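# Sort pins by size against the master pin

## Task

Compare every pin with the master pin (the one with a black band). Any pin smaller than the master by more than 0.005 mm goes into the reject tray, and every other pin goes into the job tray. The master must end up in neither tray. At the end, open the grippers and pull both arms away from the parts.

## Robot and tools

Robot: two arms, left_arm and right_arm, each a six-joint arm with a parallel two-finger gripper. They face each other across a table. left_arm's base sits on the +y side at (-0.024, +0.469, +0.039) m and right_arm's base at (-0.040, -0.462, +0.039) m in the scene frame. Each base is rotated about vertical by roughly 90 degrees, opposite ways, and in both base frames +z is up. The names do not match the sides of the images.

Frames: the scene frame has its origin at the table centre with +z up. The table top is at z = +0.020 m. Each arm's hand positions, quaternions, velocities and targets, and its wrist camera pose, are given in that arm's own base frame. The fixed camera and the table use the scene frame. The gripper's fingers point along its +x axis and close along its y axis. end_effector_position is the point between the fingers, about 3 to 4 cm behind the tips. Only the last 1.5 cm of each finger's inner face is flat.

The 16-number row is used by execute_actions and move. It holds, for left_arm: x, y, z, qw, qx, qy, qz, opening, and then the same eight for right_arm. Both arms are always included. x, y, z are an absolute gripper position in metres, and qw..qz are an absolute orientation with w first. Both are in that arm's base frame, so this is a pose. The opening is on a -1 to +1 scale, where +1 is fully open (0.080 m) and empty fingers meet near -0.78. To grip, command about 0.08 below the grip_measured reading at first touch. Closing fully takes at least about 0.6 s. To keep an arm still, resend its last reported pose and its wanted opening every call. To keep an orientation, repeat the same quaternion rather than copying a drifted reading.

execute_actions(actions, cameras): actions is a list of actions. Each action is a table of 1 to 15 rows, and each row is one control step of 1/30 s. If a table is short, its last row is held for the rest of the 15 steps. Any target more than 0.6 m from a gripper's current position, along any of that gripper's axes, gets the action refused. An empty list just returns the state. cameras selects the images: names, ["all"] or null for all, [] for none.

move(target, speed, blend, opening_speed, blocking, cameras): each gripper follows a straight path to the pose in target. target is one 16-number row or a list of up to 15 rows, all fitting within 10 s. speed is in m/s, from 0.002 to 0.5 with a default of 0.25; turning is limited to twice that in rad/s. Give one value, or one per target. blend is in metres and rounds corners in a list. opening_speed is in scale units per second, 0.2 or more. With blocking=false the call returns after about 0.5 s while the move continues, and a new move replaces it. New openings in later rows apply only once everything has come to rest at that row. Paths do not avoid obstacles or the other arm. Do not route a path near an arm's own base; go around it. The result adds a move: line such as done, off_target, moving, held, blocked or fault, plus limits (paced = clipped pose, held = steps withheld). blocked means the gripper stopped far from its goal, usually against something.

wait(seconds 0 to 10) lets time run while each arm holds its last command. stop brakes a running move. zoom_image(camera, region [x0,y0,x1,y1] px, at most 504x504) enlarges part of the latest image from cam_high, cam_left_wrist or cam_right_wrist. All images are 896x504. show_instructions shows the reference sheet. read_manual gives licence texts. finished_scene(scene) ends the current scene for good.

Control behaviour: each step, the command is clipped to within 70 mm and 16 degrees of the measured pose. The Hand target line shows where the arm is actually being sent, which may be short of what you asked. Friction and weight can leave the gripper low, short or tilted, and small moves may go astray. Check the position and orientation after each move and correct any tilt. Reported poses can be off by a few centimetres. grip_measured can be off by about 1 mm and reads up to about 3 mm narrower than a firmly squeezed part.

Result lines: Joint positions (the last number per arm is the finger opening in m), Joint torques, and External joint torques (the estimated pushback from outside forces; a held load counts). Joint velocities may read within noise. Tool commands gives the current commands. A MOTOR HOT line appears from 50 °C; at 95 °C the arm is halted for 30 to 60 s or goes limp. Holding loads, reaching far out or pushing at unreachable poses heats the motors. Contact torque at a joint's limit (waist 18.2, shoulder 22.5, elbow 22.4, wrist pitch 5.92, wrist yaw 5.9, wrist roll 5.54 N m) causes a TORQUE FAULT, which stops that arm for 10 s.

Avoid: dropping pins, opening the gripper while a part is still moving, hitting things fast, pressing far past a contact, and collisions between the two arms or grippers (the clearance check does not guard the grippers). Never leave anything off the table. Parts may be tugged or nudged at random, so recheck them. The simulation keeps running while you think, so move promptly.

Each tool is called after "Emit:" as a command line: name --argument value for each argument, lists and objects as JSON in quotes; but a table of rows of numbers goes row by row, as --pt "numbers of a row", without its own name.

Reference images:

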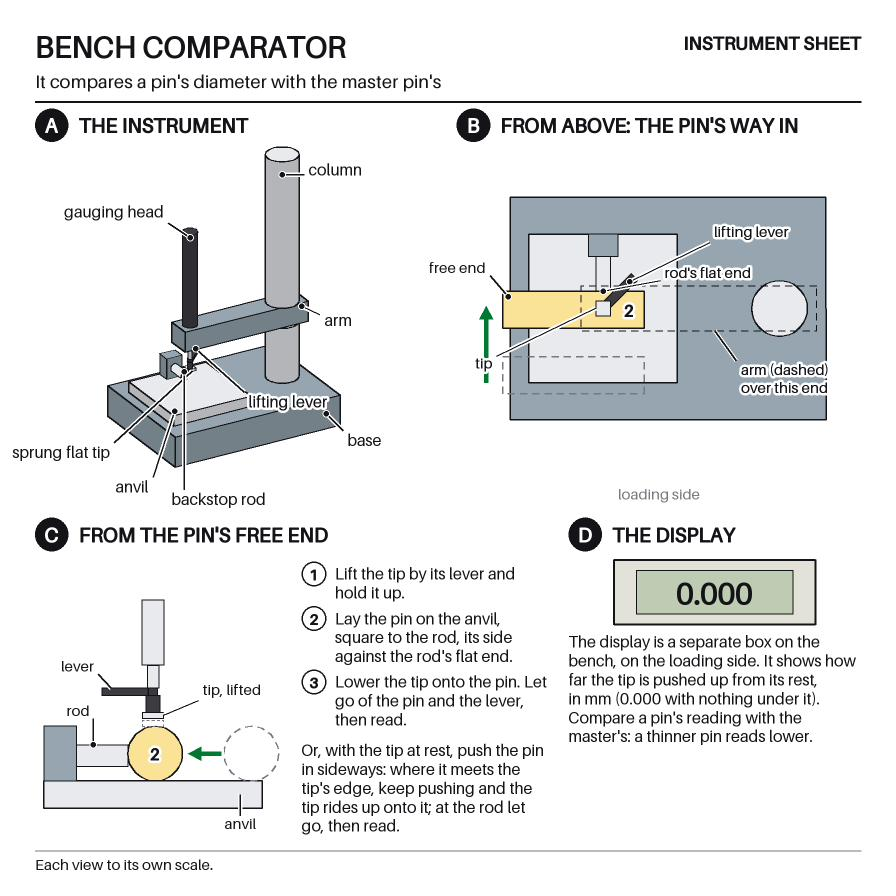

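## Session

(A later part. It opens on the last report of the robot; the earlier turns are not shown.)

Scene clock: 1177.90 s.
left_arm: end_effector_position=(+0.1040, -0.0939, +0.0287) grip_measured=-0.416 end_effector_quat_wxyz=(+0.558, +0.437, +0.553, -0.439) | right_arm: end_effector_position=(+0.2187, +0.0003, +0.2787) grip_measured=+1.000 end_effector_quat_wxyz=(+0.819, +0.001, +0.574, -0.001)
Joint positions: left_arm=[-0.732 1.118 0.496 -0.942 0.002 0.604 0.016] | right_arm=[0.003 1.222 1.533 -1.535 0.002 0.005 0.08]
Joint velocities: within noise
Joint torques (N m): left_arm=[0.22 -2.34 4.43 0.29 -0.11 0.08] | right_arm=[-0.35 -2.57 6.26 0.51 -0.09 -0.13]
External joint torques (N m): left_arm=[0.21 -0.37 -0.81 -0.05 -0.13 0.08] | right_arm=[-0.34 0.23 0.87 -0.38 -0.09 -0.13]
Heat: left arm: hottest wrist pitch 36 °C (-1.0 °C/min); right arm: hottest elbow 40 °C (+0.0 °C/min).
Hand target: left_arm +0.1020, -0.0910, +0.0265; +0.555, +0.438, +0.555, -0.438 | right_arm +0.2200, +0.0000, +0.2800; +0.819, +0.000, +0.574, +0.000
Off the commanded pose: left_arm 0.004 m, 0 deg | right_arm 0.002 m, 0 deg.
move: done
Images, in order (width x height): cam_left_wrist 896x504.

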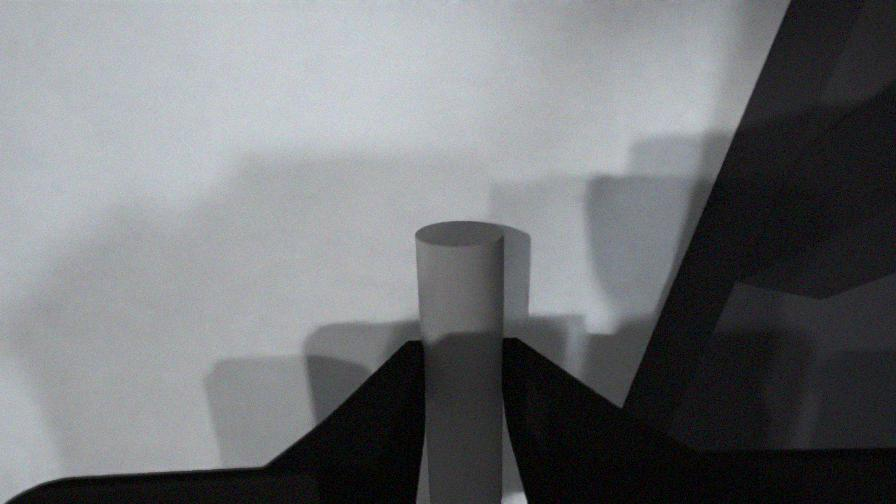

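Emit:
move --pt "0.115 -0.088 0.07 0.5553 0.4378 0.5553 -0.4378 -0.55 0.22 0.0 0.28 0.8192 0 0.5736 0 1" --pt "0.21 -0.04 0.09 0.64 0.28 0.64 -0.28 -0.55 0.22 0.0 0.28 0.8192 0 0.5736 0 1" --pt "0.292 0.0465 0.06 0.6903 0.1530 0.6903 -0.1530 -0.55 0.22 0.0 0.28 0.8192 0 0.5736 0 1" --pt "0.291 0.0465 0.0245 0.6903 0.1530 0.6903 -0.1530 -0.55 0.22 0.0 0.28 0.8192 0 0.5736 0 1" --speed '[0.1,0.2,0.2,0.06]' --blend '[0.02,0.02,0,0]' --cameras '["cam_left_wrist"]'

Scene clock: 1200.43 s.
left_arm: end_effector_position=(+0.2947, +0.0459, +0.0321) grip_measured=-0.416 end_effector_quat_wxyz=(+0.696, +0.157, +0.684, -0.153) | right_arm: end_effector_position=(+0.2187, +0.0003, +0.2787) grip_measured=+1.000 end_effector_quat_wxyz=(+0.819, +0.001, +0.574, -0.001)
Joint positions: left_arm=[0.155 1.756 1.053 -0.85 0.002 0.597 0.016] | right_arm=[0.003 1.222 1.533 -1.535 0.002 0.005 0.08]
Joint velocities: within noise
Joint torques (N m): left_arm=[0.24 -4.35 3.82 1.1 -0.07 -0.11] | right_arm=[-0.28 -2.59 6.23 0.51 -0.08 -0.15]
External joint torques (N m): left_arm=[0.24 2.08 -1.27 0.73 -0.1 -0.11] | right_arm=[-0.26 0.22 0.84 -0.38 -0.09 -0.15]
Heat: left arm: hottest wrist pitch 36 °C (-1.0 °C/min); right arm: hottest elbow 40 °C (+0.0 °C/min).
Hand target: left_arm +0.2909, +0.0464, +0.0247; +0.690, +0.153, +0.690, -0.153 | right_arm +0.2200, +0.0000, +0.2800; +0.819, +0.000, +0.574, +0.000
Off the commanded pose: left_arm 0.008 m, 1 deg | right_arm 0.002 m, 0 deg.
move: done
Images, in order (width x height): cam_left_wrist 896x504.

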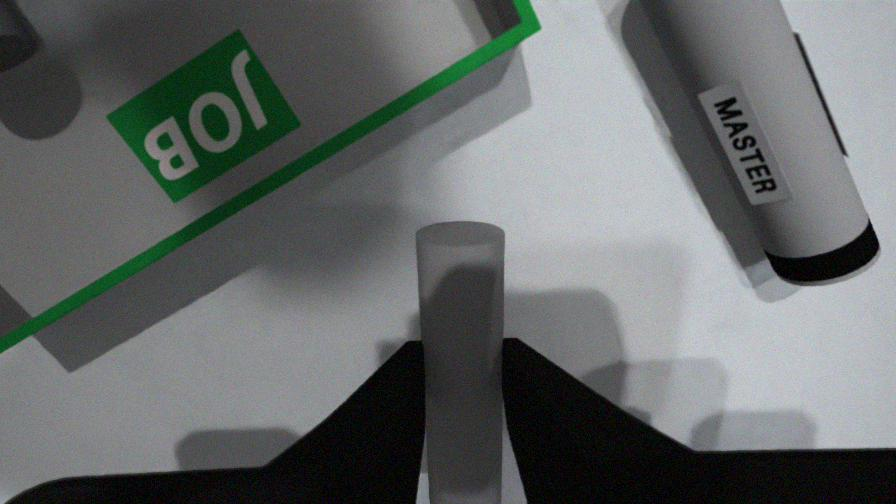

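Emit:
move --pt "0.292 0.0465 0.0280 0.6903 0.1530 0.6903 -0.1530 -0.55 0.22 0.0 0.28 0.8192 0 0.5736 0 1" --pt "0.292 0.0465 0.0270 0.6903 0.1530 0.6903 -0.1530 -0.31 0.22 0.0 0.28 0.8192 0 0.5736 0 1" --speed '[0.04,0.04]' --opening_speed 0.2 --cameras '[]'

Emit:
wait --seconds 1.0 --cameras '[]'

Emit:
move --pt "0.292 0.0465 0.0270 0.6903 0.1530 0.6903 -0.1530 0.0 0.22 0.0 0.28 0.8192 0 0.5736 0 1" --pt "0.293 0.0465 0.09 0.6903 0.1530 0.6903 -0.1530 0.0 0.22 0.0 0.28 0.8192 0 0.5736 0 1" --pt "0.248 0.067 0.06 0.8885 0.0896 0.4041 -0.1970 0.0 0.22 0.0 0.28 0.8192 0 0.5736 0 1" --speed '[0.04,0.15,0.15]' --opening_speed 0.3 --cameras '["cam_left_wrist"]'

Scene clock: 1216.53 s.
left_arm: end_effector_position=(+0.2943, +0.0458, +0.0311) grip_measured=-0.314 end_effector_quat_wxyz=(+0.695, +0.156, +0.685, -0.154) | right_arm: end_effector_position=(+0.2187, +0.0003, +0.2787) grip_measured=+1.000 end_effector_quat_wxyz=(+0.819, +0.001, +0.574, -0.001)
Joint positions: left_arm=[0.155 1.76 1.053 -0.85 0.002 0.597 0.021] | right_arm=[0.003 1.222 1.533 -1.535 0.002 0.005 0.08]
Joint velocities: within noise
Joint torques (N m): left_arm=[0.18 -4.78 4.96 0.41 -0.09 -0.11] | right_arm=[-0.25 -2.58 6.26 0.51 -0.1 -0.14]
External joint torques (N m): left_arm=[0.14 1.69 -0.11 0.06 -0.11 -0.11] | right_arm=[-0.25 0.19 0.89 -0.39 -0.1 -0.14]
Heat: left arm: hottest wrist pitch 38 °C (+2.0 °C/min); right arm: hottest elbow 40 °C (+0.0 °C/min).
Hand target: left_arm +0.2919, +0.0464, +0.0270; +0.690, +0.153, +0.690, -0.153 | right_arm +0.2200, +0.0000, +0.2800; +0.819, +0.000, +0.574, +0.000
Off the commanded pose: left_arm 0.005 m, 1 deg | right_arm 0.002 m, 0 deg.
move: done
No camera images: "cameras" was empty.

Scene clock: 1217.53 s.
left_arm: end_effector_position=(+0.2943, +0.0458, +0.0311) grip_measured=-0.312 end_effector_quat_wxyz=(+0.695, +0.156, +0.685, -0.154) | right_arm: end_effector_position=(+0.2187, +0.0003, +0.2787) grip_measured=+1.000 end_effector_quat_wxyz=(+0.819, +0.001, +0.574, -0.001)
Joint positions: left_arm=[0.155 1.76 1.053 -0.85 0.002 0.597 0.021] | right_arm=[0.003 1.222 1.533 -1.535 0.002 0.005 0.08]
Joint velocities: within noise
Joint torques (N m): left_arm=[0.21 -4.85 4.87 0.42 -0.08 -0.11] | right_arm=[-0.29 -2.59 6.28 0.5 -0.09 -0.15]
External joint torques (N m): left_arm=[0.21 1.62 -0.2 0.07 -0.11 -0.11] | right_arm=[-0.29 0.21 0.88 -0.39 -0.08 -0.15]
Heat: left arm: hottest wrist pitch 38 °C (+2.0 °C/min); right arm: hottest elbow 40 °C (+0.0 °C/min).
Hand target: left_arm +0.2919, +0.0464, +0.0270; +0.690, +0.153, +0.690, -0.153 | right_arm +0.2200, +0.0000, +0.2800; +0.819, +0.000, +0.574, +0.000
Tool commands: left_gripper/opening=-0.31 right_gripper/opening=+1.0
Off the commanded pose: left_arm 0.005 m, 1 deg | right_arm 0.002 m, 0 deg.
wait: 1.00 s; at rest by 0.17 s
No camera images: "cameras" was empty.

Scene clock: 1222.23 s.
left_arm: end_effector_position=(+0.2503, +0.0683, +0.0611) grip_measured=-0.002 end_effector_quat_wxyz=(+0.888, +0.090, +0.406, -0.196) | right_arm: end_effector_position=(+0.2187, +0.0003, +0.2787) grip_measured=+1.000 end_effector_quat_wxyz=(+0.819, +0.001, +0.574, -0.001)
Joint positions: left_arm=[0.599 1.285 0.549 -0.417 0.597 0.904 0.035] | right_arm=[0.003 1.222 1.533 -1.535 0.002 0.005 0.08]
Joint velocities: within noise
Joint torques (N m): left_arm=[0.24 -4.2 4.82 1.1 0.51 0.07] | right_arm=[-0.28 -2.57 6.23 0.49 -0.09 -0.14]
External joint torques (N m): left_arm=[0.24 -0.75 -0.77 0.19 0.15 0.07] | right_arm=[-0.27 0.16 0.87 -0.4 -0.1 -0.15]
Heat: left arm: hottest wrist pitch 37 °C (+1.0 °C/min); right arm: hottest elbow 40 °C (+0.0 °C/min).
Hand target: left_arm +0.2480, +0.0670, +0.0600; +0.889, +0.090, +0.404, -0.197 | right_arm +0.2200, +0.0000, +0.2800; +0.819, +0.000, +0.574, +0.000
Off the commanded pose: left_arm 0.003 m, 0 deg | right_arm 0.002 m, 0 deg.
move: done
Images, in order (width x height): cam_left_wrist 896x504.

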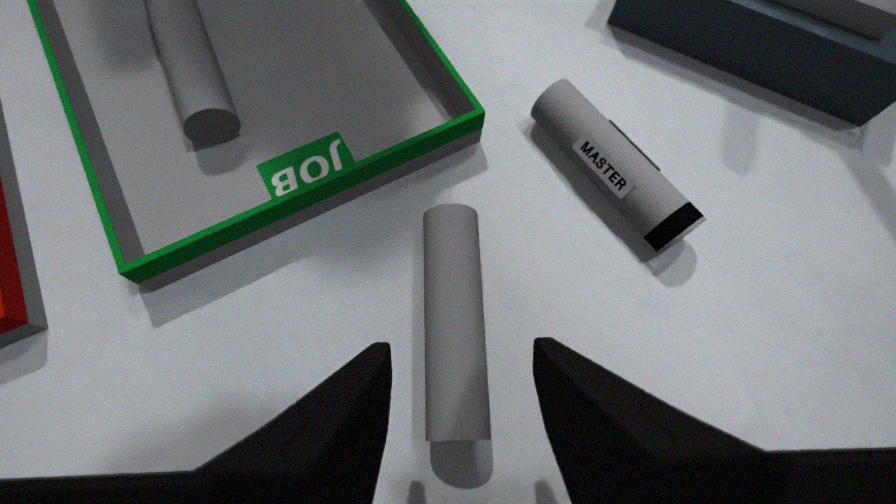

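Emit:
move --pt "0.2463 0.0653 0.0195 0.8885 0.0896 0.4041 -0.1970 0.0 0.22 0.0 0.28 0.8192 0 0.5736 0 1" --pt "0.2463 0.0653 0.0195 0.8885 0.0896 0.4041 -0.1970 -0.55 0.22 0.0 0.28 0.8192 0 0.5736 0 1" --pt "0.242 0.067 0.12 0.8885 0.0896 0.4041 -0.1970 -0.55 0.22 0.0 0.28 0.8192 0 0.5736 0 1" --pt "0.261 -0.060 0.11 0.8067 0.1918 0.3668 -0.4217 -0.55 0.22 0.0 0.28 0.8192 0 0.5736 0 1" --pt "0.3190 -0.128 0.0745 0.8067 0.1918 0.3668 -0.4217 -0.55 0.22 0.0 0.28 0.8192 0 0.5736 0 1" --speed '[0.08,0.04,0.15,0.2,0.1]' --blend '[0,0,0.02,0.0,0]' --opening_speed 0.8 --cameras '["cam_left_wrist"]'

Emit:
move --pt "0.3150 -0.1285 0.0640 0.8067 0.1918 0.3668 -0.4217 -0.55 0.22 0.0 0.28 0.8192 0 0.5736 0 1" --pt "0.3410 -0.1105 0.0640 0.8067 0.1918 0.3668 -0.4217 -0.55 0.22 0.0 0.28 0.8192 0 0.5736 0 1" --speed '[0.03,0.03]' --cameras '["cam_left_wrist"]'

Scene clock: 1243.47 s.
left_arm: end_effector_position=(+0.3127, -0.1259, +0.0698) grip_measured=-0.410 end_effector_quat_wxyz=(+0.803, +0.190, +0.374, -0.422) | right_arm: end_effector_position=(+0.2187, +0.0003, +0.2787) grip_measured=+1.000 end_effector_quat_wxyz=(+0.819, +0.001, +0.574, -0.001)
Joint positions: left_arm=[-0.173 1.526 0.77 -0.281 0.485 0.65 0.017] | right_arm=[0.003 1.222 1.533 -1.535 0.002 0.005 0.08]
Joint velocities: within noise
Joint torques (N m): left_arm=[-0.35 -4.27 8.72 1.45 0.22 -0.14] | right_arm=[-0.3 -2.59 6.28 0.51 -0.08 -0.16]
External joint torques (N m): left_arm=[-0.36 1.06 3.09 0.39 -0.06 -0.14] | right_arm=[-0.29 0.21 0.87 -0.38 -0.08 -0.16]
Heat: left arm: hottest wrist pitch 39 °C (+3.0 °C/min); right arm: hottest elbow 40 °C (+0.0 °C/min).
Hand target: left_arm +0.3188, -0.1279, +0.0746; +0.807, +0.192, +0.367, -0.422 | right_arm +0.2200, +0.0000, +0.2800; +0.819, +0.000, +0.574, +0.000
Off the commanded pose: left_arm 0.008 m, 1 deg | right_arm 0.002 m, 0 deg.
move: done
Images, in order (width x height): cam_left_wrist 896x504.

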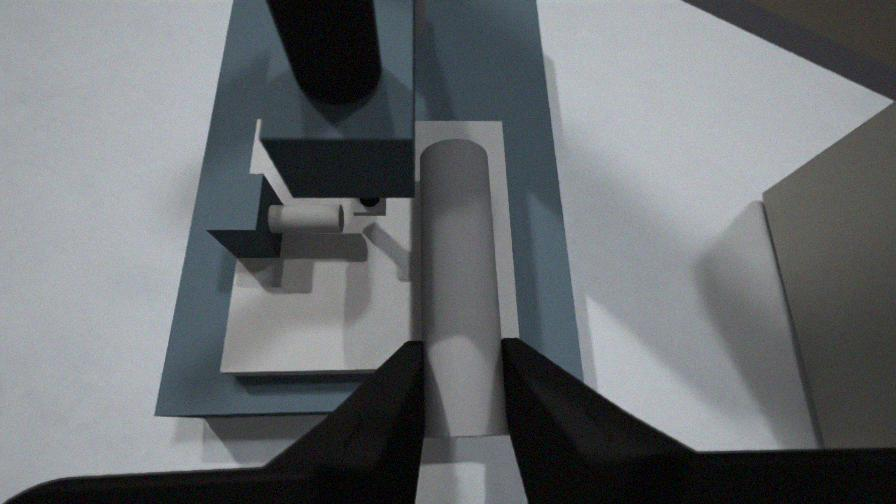

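Scene clock: 1245.23 s.
left_arm: end_effector_position=(+0.3351, -0.1157, +0.0667) grip_measured=-0.410 end_effector_quat_wxyz=(+0.804, +0.189, +0.362, -0.432) | right_arm: end_effector_position=(+0.2187, +0.0003, +0.2787) grip_measured=+1.000 end_effector_quat_wxyz=(+0.819, +0.001, +0.574, -0.001)
Joint positions: left_arm=[-0.113 1.616 0.836 -0.272 0.538 0.718 0.017] | right_arm=[0.003 1.222 1.533 -1.535 0.002 0.005 0.08]
Joint velocities: within noise
Joint torques (N m): left_arm=[0.94 -3.47 7.8 1.24 -0.29 0.02] | right_arm=[-0.26 -2.57 6.25 0.51 -0.1 -0.14]
External joint torques (N m): left_arm=[0.94 2.48 2.17 0.19 -0.59 0.01] | right_arm=[-0.26 0.18 0.87 -0.39 -0.1 -0.14]
Heat: left arm: hottest wrist pitch 39 °C (+3.0 °C/min); right arm: hottest elbow 40 °C (+0.0 °C/min).
Hand target: left_arm +0.3408, -0.1104, +0.0641; +0.807, +0.192, +0.367, -0.422 | right_arm +0.2200, +0.0000, +0.2800; +0.819, +0.000, +0.574, +0.000
Off the commanded pose: left_arm 0.008 m, 1 deg | right_arm 0.002 m, 0 deg.
move: done
Images, in order (width x height): cam_left_wrist 896x504.

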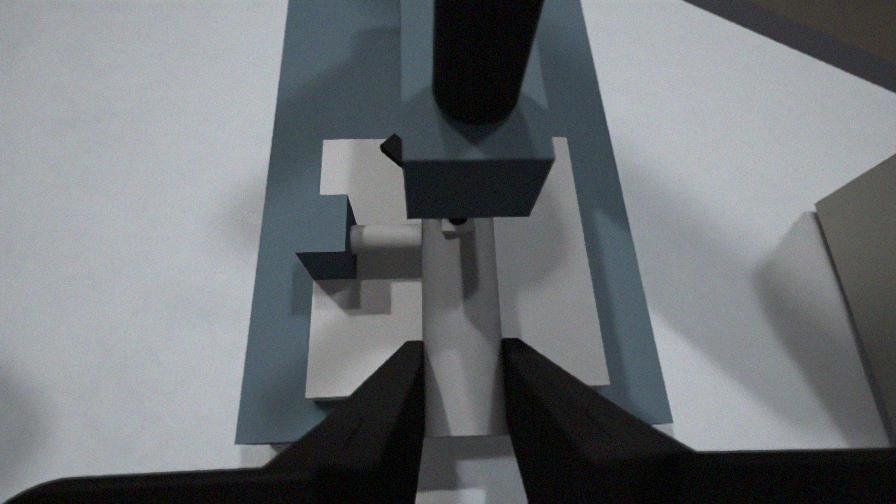

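Emit:
move --pt "0.3389 -0.1143 0.0665 0.8067 0.1918 0.3668 -0.4217 0.0 0.22 0.0 0.28 0.8192 0 0.5736 0 1" --pt "0.306 -0.072 0.126 0.8067 0.1918 0.3668 -0.4217 0.0 0.22 0.0 0.28 0.8192 0 0.5736 0 1" --pt "0.20 -0.08 0.18 0.7190 0.2573 0.3353 -0.5518 0.0 0.22 0.0 0.28 0.8192 0 0.5736 0 1" --speed '[0.02,0.1,0.2]' --blend '[0,0.02,0]' --opening_speed 0.4 --cameras '["cam_left_wrist","cam_high"]'

Emit:
zoom_image --camera "cam_left_wrist" --region '[510, 80, 650, 170]'

Emit:
zoom_image --camera "cam_left_wrist" --region '[60, 130, 330, 350]'

Scene clock: 1260.43 s.
left_arm: end_effector_position=(+0.1981, -0.0802, +0.1742) grip_measured=-0.002 end_effector_quat_wxyz=(+0.715, +0.252, +0.344, -0.554) | right_arm: end_effector_position=(+0.2187, +0.0003, +0.2787) grip_measured=+1.000 end_effector_quat_wxyz=(+0.819, +0.001, +0.574, -0.001)
Joint positions: left_arm=[0.073 1.162 0.968 -1.243 0.679 1.328 0.035] | right_arm=[0.003 1.222 1.533 -1.535 0.002 0.005 0.08]
Joint velocities: within noise
Joint torques (N m): left_arm=[0.28 -3.34 8.35 0.35 0.58 0.07] | right_arm=[-0.34 -2.55 6.26 0.51 -0.1 -0.13]
External joint torques (N m): left_arm=[0.28 -0.58 2.65 -0.14 0.16 0.07] | right_arm=[-0.34 0.28 0.83 -0.4 -0.09 -0.14]
Heat: left arm: hottest wrist pitch 38 °C (+2.0 °C/min); right arm: hottest elbow 40 °C (+0.0 °C/min).
Hand target: left_arm +0.1999, -0.0800, +0.1800; +0.719, +0.257, +0.335, -0.552 | right_arm +0.2200, +0.0000, +0.2800; +0.819, +0.000, +0.574, +0.000
Off the commanded pose: left_arm 0.006 m, 1 deg | right_arm 0.002 m, 0 deg.
move: done
Images, in order (width x height): cam_high 896x504, cam_left_wrist 896x504.

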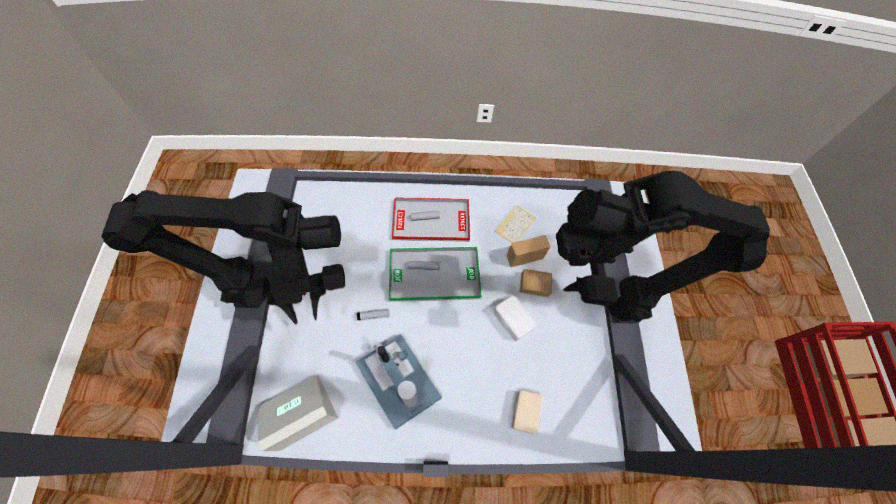

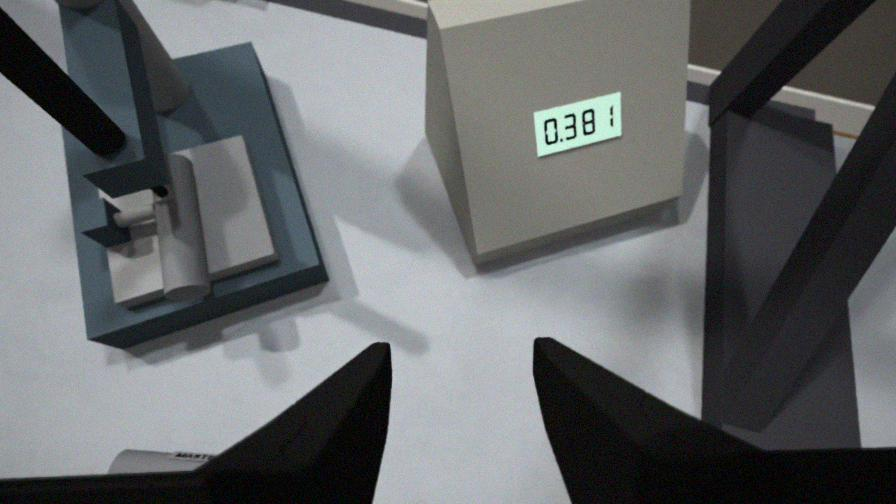

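Scaled by 3.600 from the camera's 896x504 image, which has a finer 1280x720 frame.

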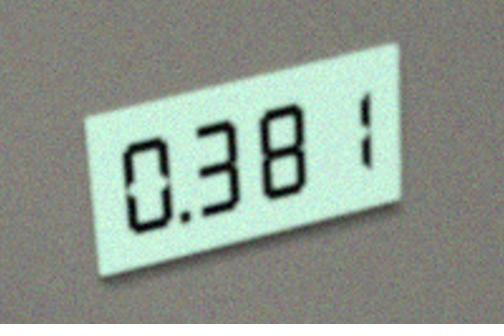

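Scaled by 1.867 from the camera's 896x504 image, which has a finer 1280x720 frame.

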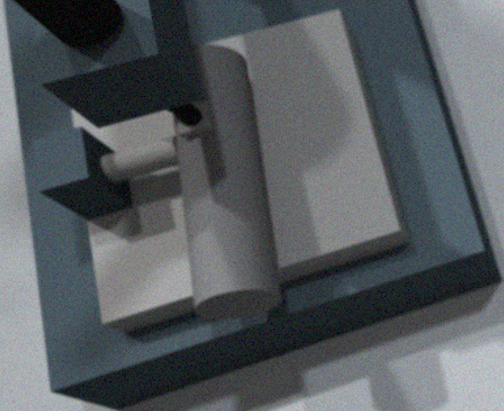

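Emit:
move --pt "0.303 -0.073 0.124 0.8067 0.1918 0.3668 -0.4217 0.0 0.22 0.0 0.28 0.8192 0 0.5736 0 1" --pt "0.3335 -0.1175 0.0605 0.8067 0.1918 0.3668 -0.4217 0.0 0.22 0.0 0.28 0.8192 0 0.5736 0 1" --pt "0.3335 -0.1175 0.0605 0.8067 0.1918 0.3668 -0.4217 -0.55 0.22 0.0 0.28 0.8192 0 0.5736 0 1" --pt "0.315 -0.130 0.0635 0.8067 0.1918 0.3668 -0.4217 -0.55 0.22 0.0 0.28 0.8192 0 0.5736 0 1" --pt "0.291 -0.092 0.11 0.8067 0.1918 0.3668 -0.4217 -0.55 0.22 0.0 0.28 0.8192 0 0.5736 0 1" --pt "0.23 -0.05 0.16 0.7644 0.2271 0.3564 -0.4870 -0.55 0.22 0.0 0.28 0.8192 0 0.5736 0 1" --speed '[0.2,0.08,0.05,0.05,0.15,0.2]' --blend '[0.01,0,0,0.005,0.02,0]' --opening_speed 0.8 --cameras '["cam_left_wrist"]'

Emit:
zoom_image --camera "cam_left_wrist" --region '[600, 20, 880, 200]'

Scene clock: 1291.93 s.
left_arm: end_effector_position=(+0.2260, -0.0500, +0.1522) grip_measured=-0.403 end_effector_quat_wxyz=(+0.759, +0.223, +0.368, -0.488) | right_arm: end_effector_position=(+0.2187, +0.0003, +0.2787) grip_measured=+1.000 end_effector_quat_wxyz=(+0.819, +0.001, +0.574, -0.001)
Joint positions: left_arm=[0.193 1.215 0.915 -1.097 0.662 1.259 0.017] | right_arm=[0.003 1.222 1.533 -1.535 0.002 0.005 0.08]
Joint velocities: within noise
Joint torques (N m): left_arm=[0.26 -3.33 9.09 0.46 0.84 0.07] | right_arm=[-0.27 -2.6 6.21 0.51 -0.1 -0.14]
External joint torques (N m): left_arm=[0.25 -0.18 3.32 -0.1 0.43 0.07] | right_arm=[-0.28 0.23 0.8 -0.36 -0.09 -0.14]
Heat: left arm: hottest wrist pitch 38 °C (+0.0 °C/min); right arm: hottest elbow 40 °C (+0.0 °C/min).
Hand target: left_arm +0.2299, -0.0500, +0.1599; +0.764, +0.227, +0.356, -0.487 | right_arm +0.2200, +0.0000, +0.2800; +0.819, +0.000, +0.574, +0.000
Off the commanded pose: left_arm 0.009 m, 2 deg | right_arm 0.002 m, 0 deg.
move: off_target (left_arm)
Images, in order (width x height): cam_left_wrist 896x504.

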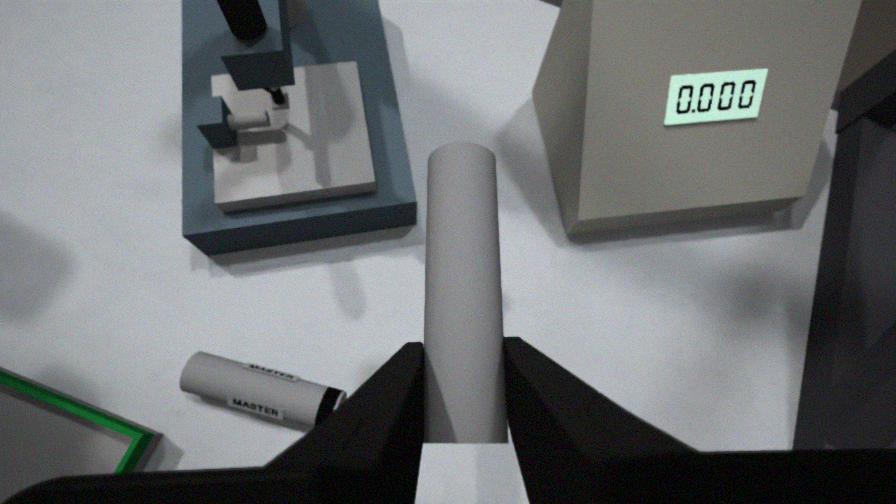

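Scaled by 1.800 from the camera's 896x504 image, which has a finer 1280x720 frame.

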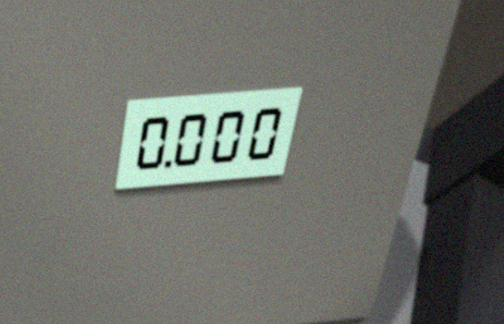

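Emit:
move --pt "0.31 0.06 0.14 0.8554 0.1416 0.3889 -0.3113 -0.55 0.22 0.0 0.28 0.8192 0 0.5736 0 1" --pt "0.392 0.212 0.07 0.9083 -0.0358 0.4093 0.0796 -0.55 0.22 0.0 0.28 0.8192 0 0.5736 0 1" --speed '[0.2,0.2]' --blend '[0.03,0]' --cameras '["cam_left_wrist"]'

Scene clock: 1312.00 s.
left_arm: end_effector_position=(+0.3857, +0.2068, +0.0635) grip_measured=-0.403 end_effector_quat_wxyz=(+0.904, -0.040, +0.419, +0.075) | right_arm: end_effector_position=(+0.2187, +0.0003, +0.2787) grip_measured=+1.000 end_effector_quat_wxyz=(+0.819, +0.001, +0.574, -0.001)
Joint positions: left_arm=[0.583 1.83 1.064 -0.148 0.268 0.318 0.017] | right_arm=[0.003 1.222 1.533 -1.535 0.002 0.005 0.08]
Joint velocities: within noise
Joint torques (N m): left_arm=[0.15 -6.48 9.23 1.78 0.09 -0.11] | right_arm=[-0.3 -2.56 6.22 0.5 -0.08 -0.15]
External joint torques (N m): left_arm=[0.15 1.32 3.37 0.51 -0.05 -0.12] | right_arm=[-0.29 0.26 0.8 -0.39 -0.09 -0.15]
Heat: left arm: hottest wrist pitch 38 °C (-1.0 °C/min); right arm: hottest elbow 40 °C (+0.0 °C/min).
Hand target: left_arm +0.3917, +0.2118, +0.0701; +0.908, -0.036, +0.409, +0.080 | right_arm +0.2200, +0.0000, +0.2800; +0.819, +0.000, +0.574, +0.000
Off the commanded pose: left_arm 0.010 m, 1 deg | right_arm 0.002 m, 0 deg.
move: off_target (left_arm)
Images, in order (width x height): cam_left_wrist 896x504.

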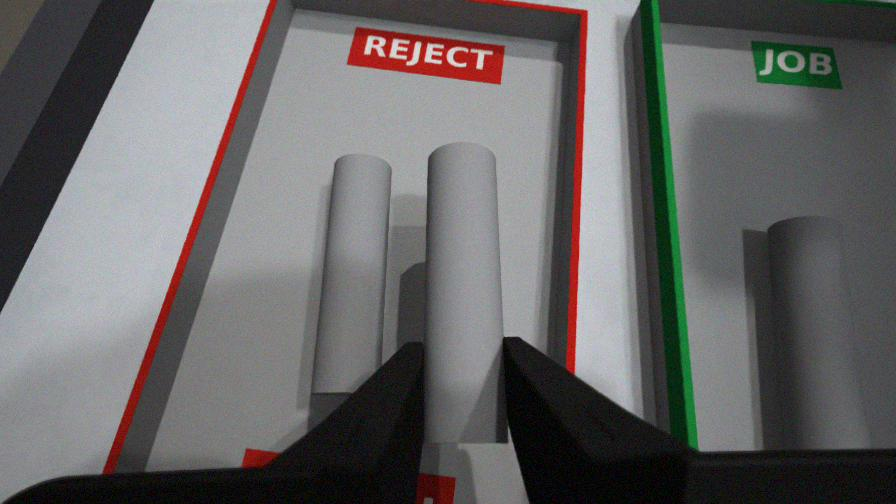

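Emit:
move --pt "0.386 0.2085 0.045 0.9083 -0.0358 0.4093 0.0796 -0.55 0.22 0.0 0.28 0.8192 0 0.5736 0 1" --pt "0.384 0.2085 0.0265 0.9083 -0.0358 0.4093 0.0796 -0.55 0.22 0.0 0.28 0.8192 0 0.5736 0 1" --speed '[0.1,0.05]' --cameras '["cam_left_wrist"]'

Scene clock: 1321.43 s.
left_arm: end_effector_position=(+0.3869, +0.2091, +0.0333) grip_measured=-0.403 end_effector_quat_wxyz=(+0.911, -0.032, +0.404, +0.080) | right_arm: end_effector_position=(+0.2187, +0.0003, +0.2787) grip_measured=+1.000 end_effector_quat_wxyz=(+0.819, +0.001, +0.574, -0.001)
Joint positions: left_arm=[0.586 1.896 0.984 0.036 0.269 0.318 0.017] | right_arm=[0.003 1.222 1.533 -1.535 0.002 0.005 0.08]
Joint velocities: within noise
Joint torques (N m): left_arm=[0.29 -6.03 4.9 1.67 0.16 0.03] | right_arm=[-0.34 -2.56 6.23 0.51 -0.1 -0.13]
External joint torques (N m): left_arm=[0.3 1.81 -0.55 0.37 0.02 0.03] | right_arm=[-0.32 0.21 0.84 -0.39 -0.1 -0.13]
Heat: left arm: hottest wrist pitch 40 °C (+2.0 °C/min); right arm: hottest elbow 40 °C (+0.0 °C/min).
Hand target: left_arm +0.3838, +0.2084, +0.0265; +0.908, -0.036, +0.409, +0.080 | right_arm +0.2200, +0.0000, +0.2800; +0.819, +0.000, +0.574, +0.000
Off the commanded pose: left_arm 0.007 m, 1 deg | right_arm 0.002 m, 0 deg.
move: done
Images, in order (width x height): cam_left_wrist 896x504.

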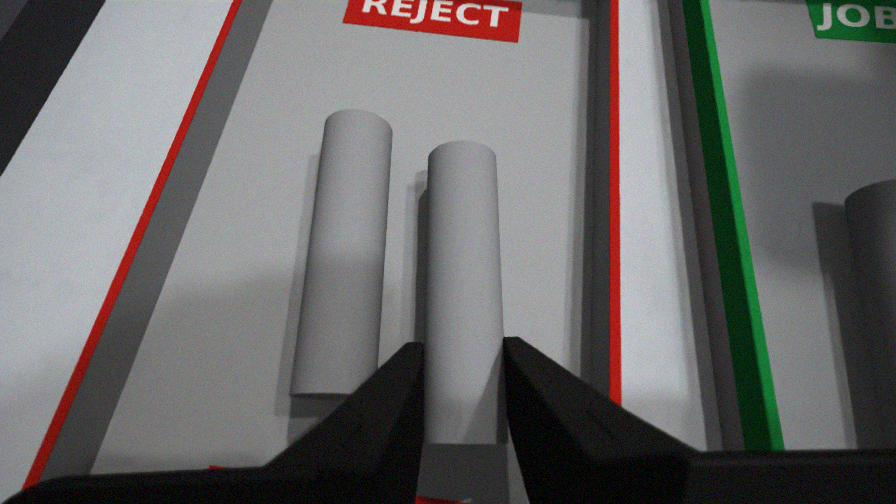

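Emit:
move --pt "0.384 0.2085 0.0240 0.9083 -0.0358 0.4093 0.0796 -0.55 0.22 0.0 0.28 0.8192 0 0.5736 0 1" --pt "0.384 0.2085 0.0250 0.9083 -0.0358 0.4093 0.0796 -0.3 0.22 0.0 0.28 0.8192 0 0.5736 0 1" --pt "0.384 0.2085 0.0250 0.9083 -0.0358 0.4093 0.0796 -0.2 0.22 0.0 0.28 0.8192 0 0.5736 0 1" --pt "0.345 0.202 0.09 0.9083 -0.0358 0.4093 0.0796 -0.2 0.22 0.0 0.28 0.8192 0 0.5736 0 1" --speed '[0.04,0.04,0.04,0.12]' --opening_speed 0.25 --cameras '["cam_left_wrist"]'

Emit:
move --target '[0.20,0.02,0.25,0.8192,0,0.5736,0,-0.2,0.22,0.0,0.28,0.8192,0,0.5736,0,1]' --speed 0.2

Emit:
zoom_image --camera "cam_high" --region '[340, 180, 500, 340]'

Scene clock: 1338.40 s.
left_arm: end_effector_position=(+0.3478, +0.2031, +0.0888) grip_measured=-0.202 end_effector_quat_wxyz=(+0.908, -0.036, +0.410, +0.080) | right_arm: end_effector_position=(+0.2187, +0.0003, +0.2787) grip_measured=+1.000 end_effector_quat_wxyz=(+0.819, +0.001, +0.574, -0.001)
Joint positions: left_arm=[0.639 1.659 0.961 -0.206 0.299 0.359 0.026] | right_arm=[0.003 1.222 1.533 -1.535 0.002 0.005 0.08]
Joint velocities: within noise
Joint torques (N m): left_arm=[0.27 -7.47 5.51 1.21 0.27 0.08] | right_arm=[-0.31 -2.57 6.22 0.5 -0.09 -0.15]
External joint torques (N m): left_arm=[0.32 -0.79 -0.53 -0.06 0.1 0.08] | right_arm=[-0.34 0.22 0.8 -0.4 -0.09 -0.15]
Heat: left arm: hottest wrist pitch 41 °C (+4.0 °C/min); right arm: hottest elbow 40 °C (+0.0 °C/min).
Hand target: left_arm +0.3451, +0.2020, +0.0900; +0.908, -0.036, +0.409, +0.080 | right_arm +0.2200, +0.0000, +0.2800; +0.819, +0.000, +0.574, +0.000
Off the commanded pose: left_arm 0.003 m, 0 deg | right_arm 0.002 m, 0 deg.
move: done; target 2's new opening was sent with left_arm's hand 0.009 m and 1 deg from that target; target 3's new opening was sent with left_arm's hand 0.009 m and 1 deg from that target
Images, in order (width x height): cam_left_wrist 896x504.

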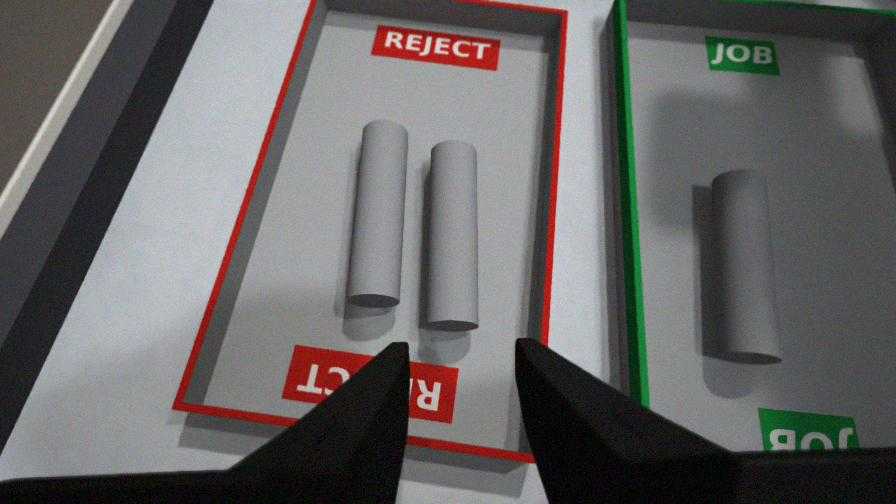

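Scene clock: 1340.43 s.
left_arm: end_effector_position=(+0.1989, +0.0200, +0.2456) grip_measured=-0.202 end_effector_quat_wxyz=(+0.816, -0.002, +0.579, -0.001) | right_arm: end_effector_position=(+0.2187, +0.0003, +0.2787) grip_measured=+1.000 end_effector_quat_wxyz=(+0.819, +0.001, +0.574, -0.001)
Joint positions: left_arm=[0.137 1.109 1.328 -1.457 0.049 0.129 0.026] | right_arm=[0.003 1.222 1.533 -1.535 0.002 0.005 0.08]
Joint velocities: within noise
Joint torques (N m): left_arm=[-0.35 -2.04 8.16 0.74 -0.13 -0.12] | right_arm=[-0.3 -2.53 6.25 0.5 -0.1 -0.15]
External joint torques (N m): left_arm=[-0.36 0.24 2.56 -0.12 -0.16 -0.12] | right_arm=[-0.28 0.31 0.81 -0.4 -0.1 -0.15]
Heat: left arm: hottest wrist pitch 41 °C (+4.0 °C/min); right arm: hottest elbow 40 °C (+0.0 °C/min).
Hand target: left_arm +0.2000, +0.0200, +0.2499; +0.819, +0.000, +0.574, +0.000 | right_arm +0.2200, +0.0000, +0.2800; +0.819, +0.000, +0.574, +0.000
Off the commanded pose: left_arm 0.004 m, 1 deg | right_arm 0.002 m, 0 deg.
move: done

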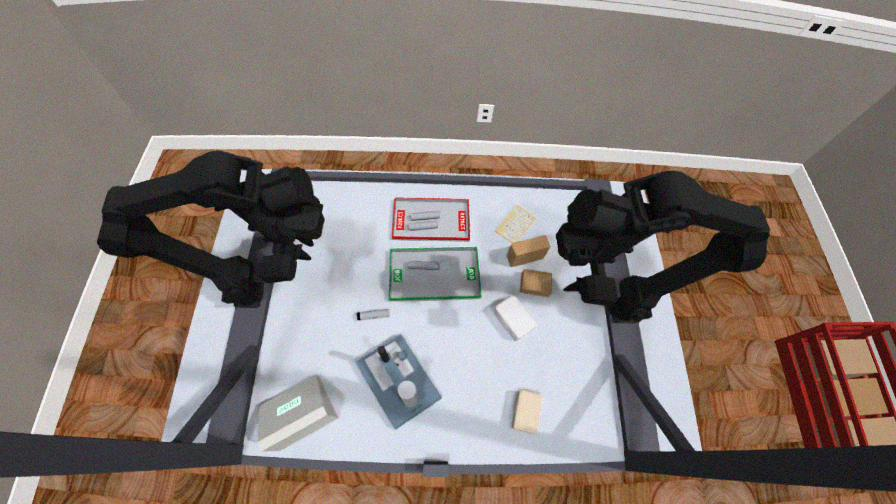

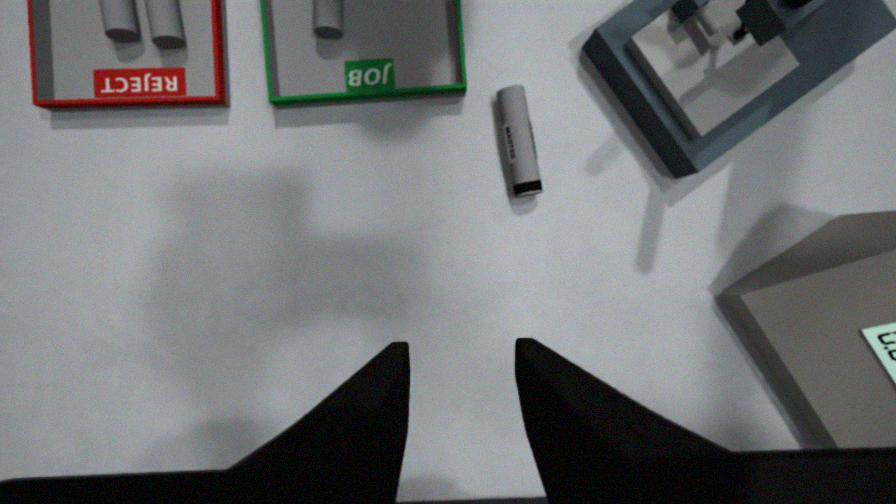

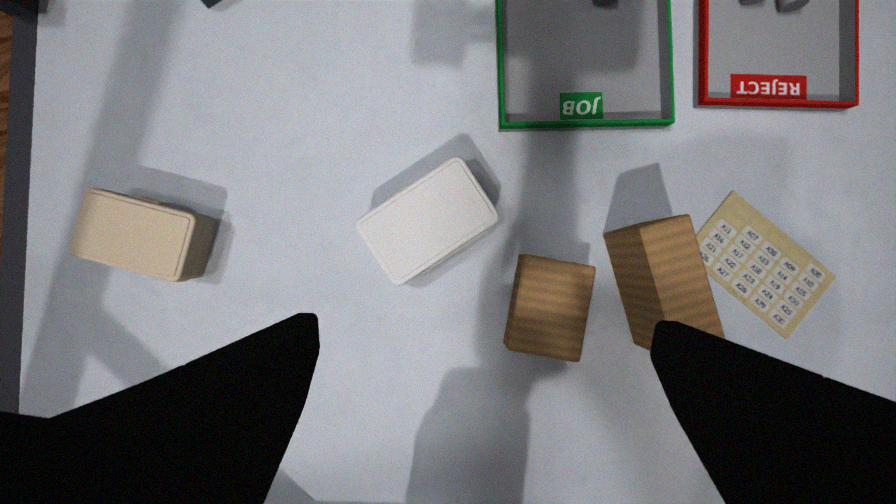

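Scaled by 3.150 from the camera's 896x504 image, which has a finer 1280x720 frame.

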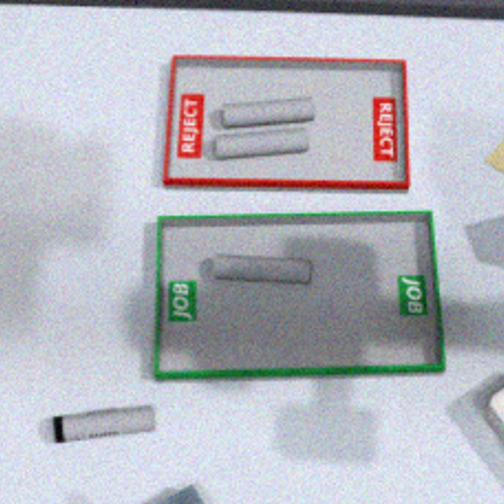

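Emit:
finished_scene --scene 2

The scene is finished: the task was done.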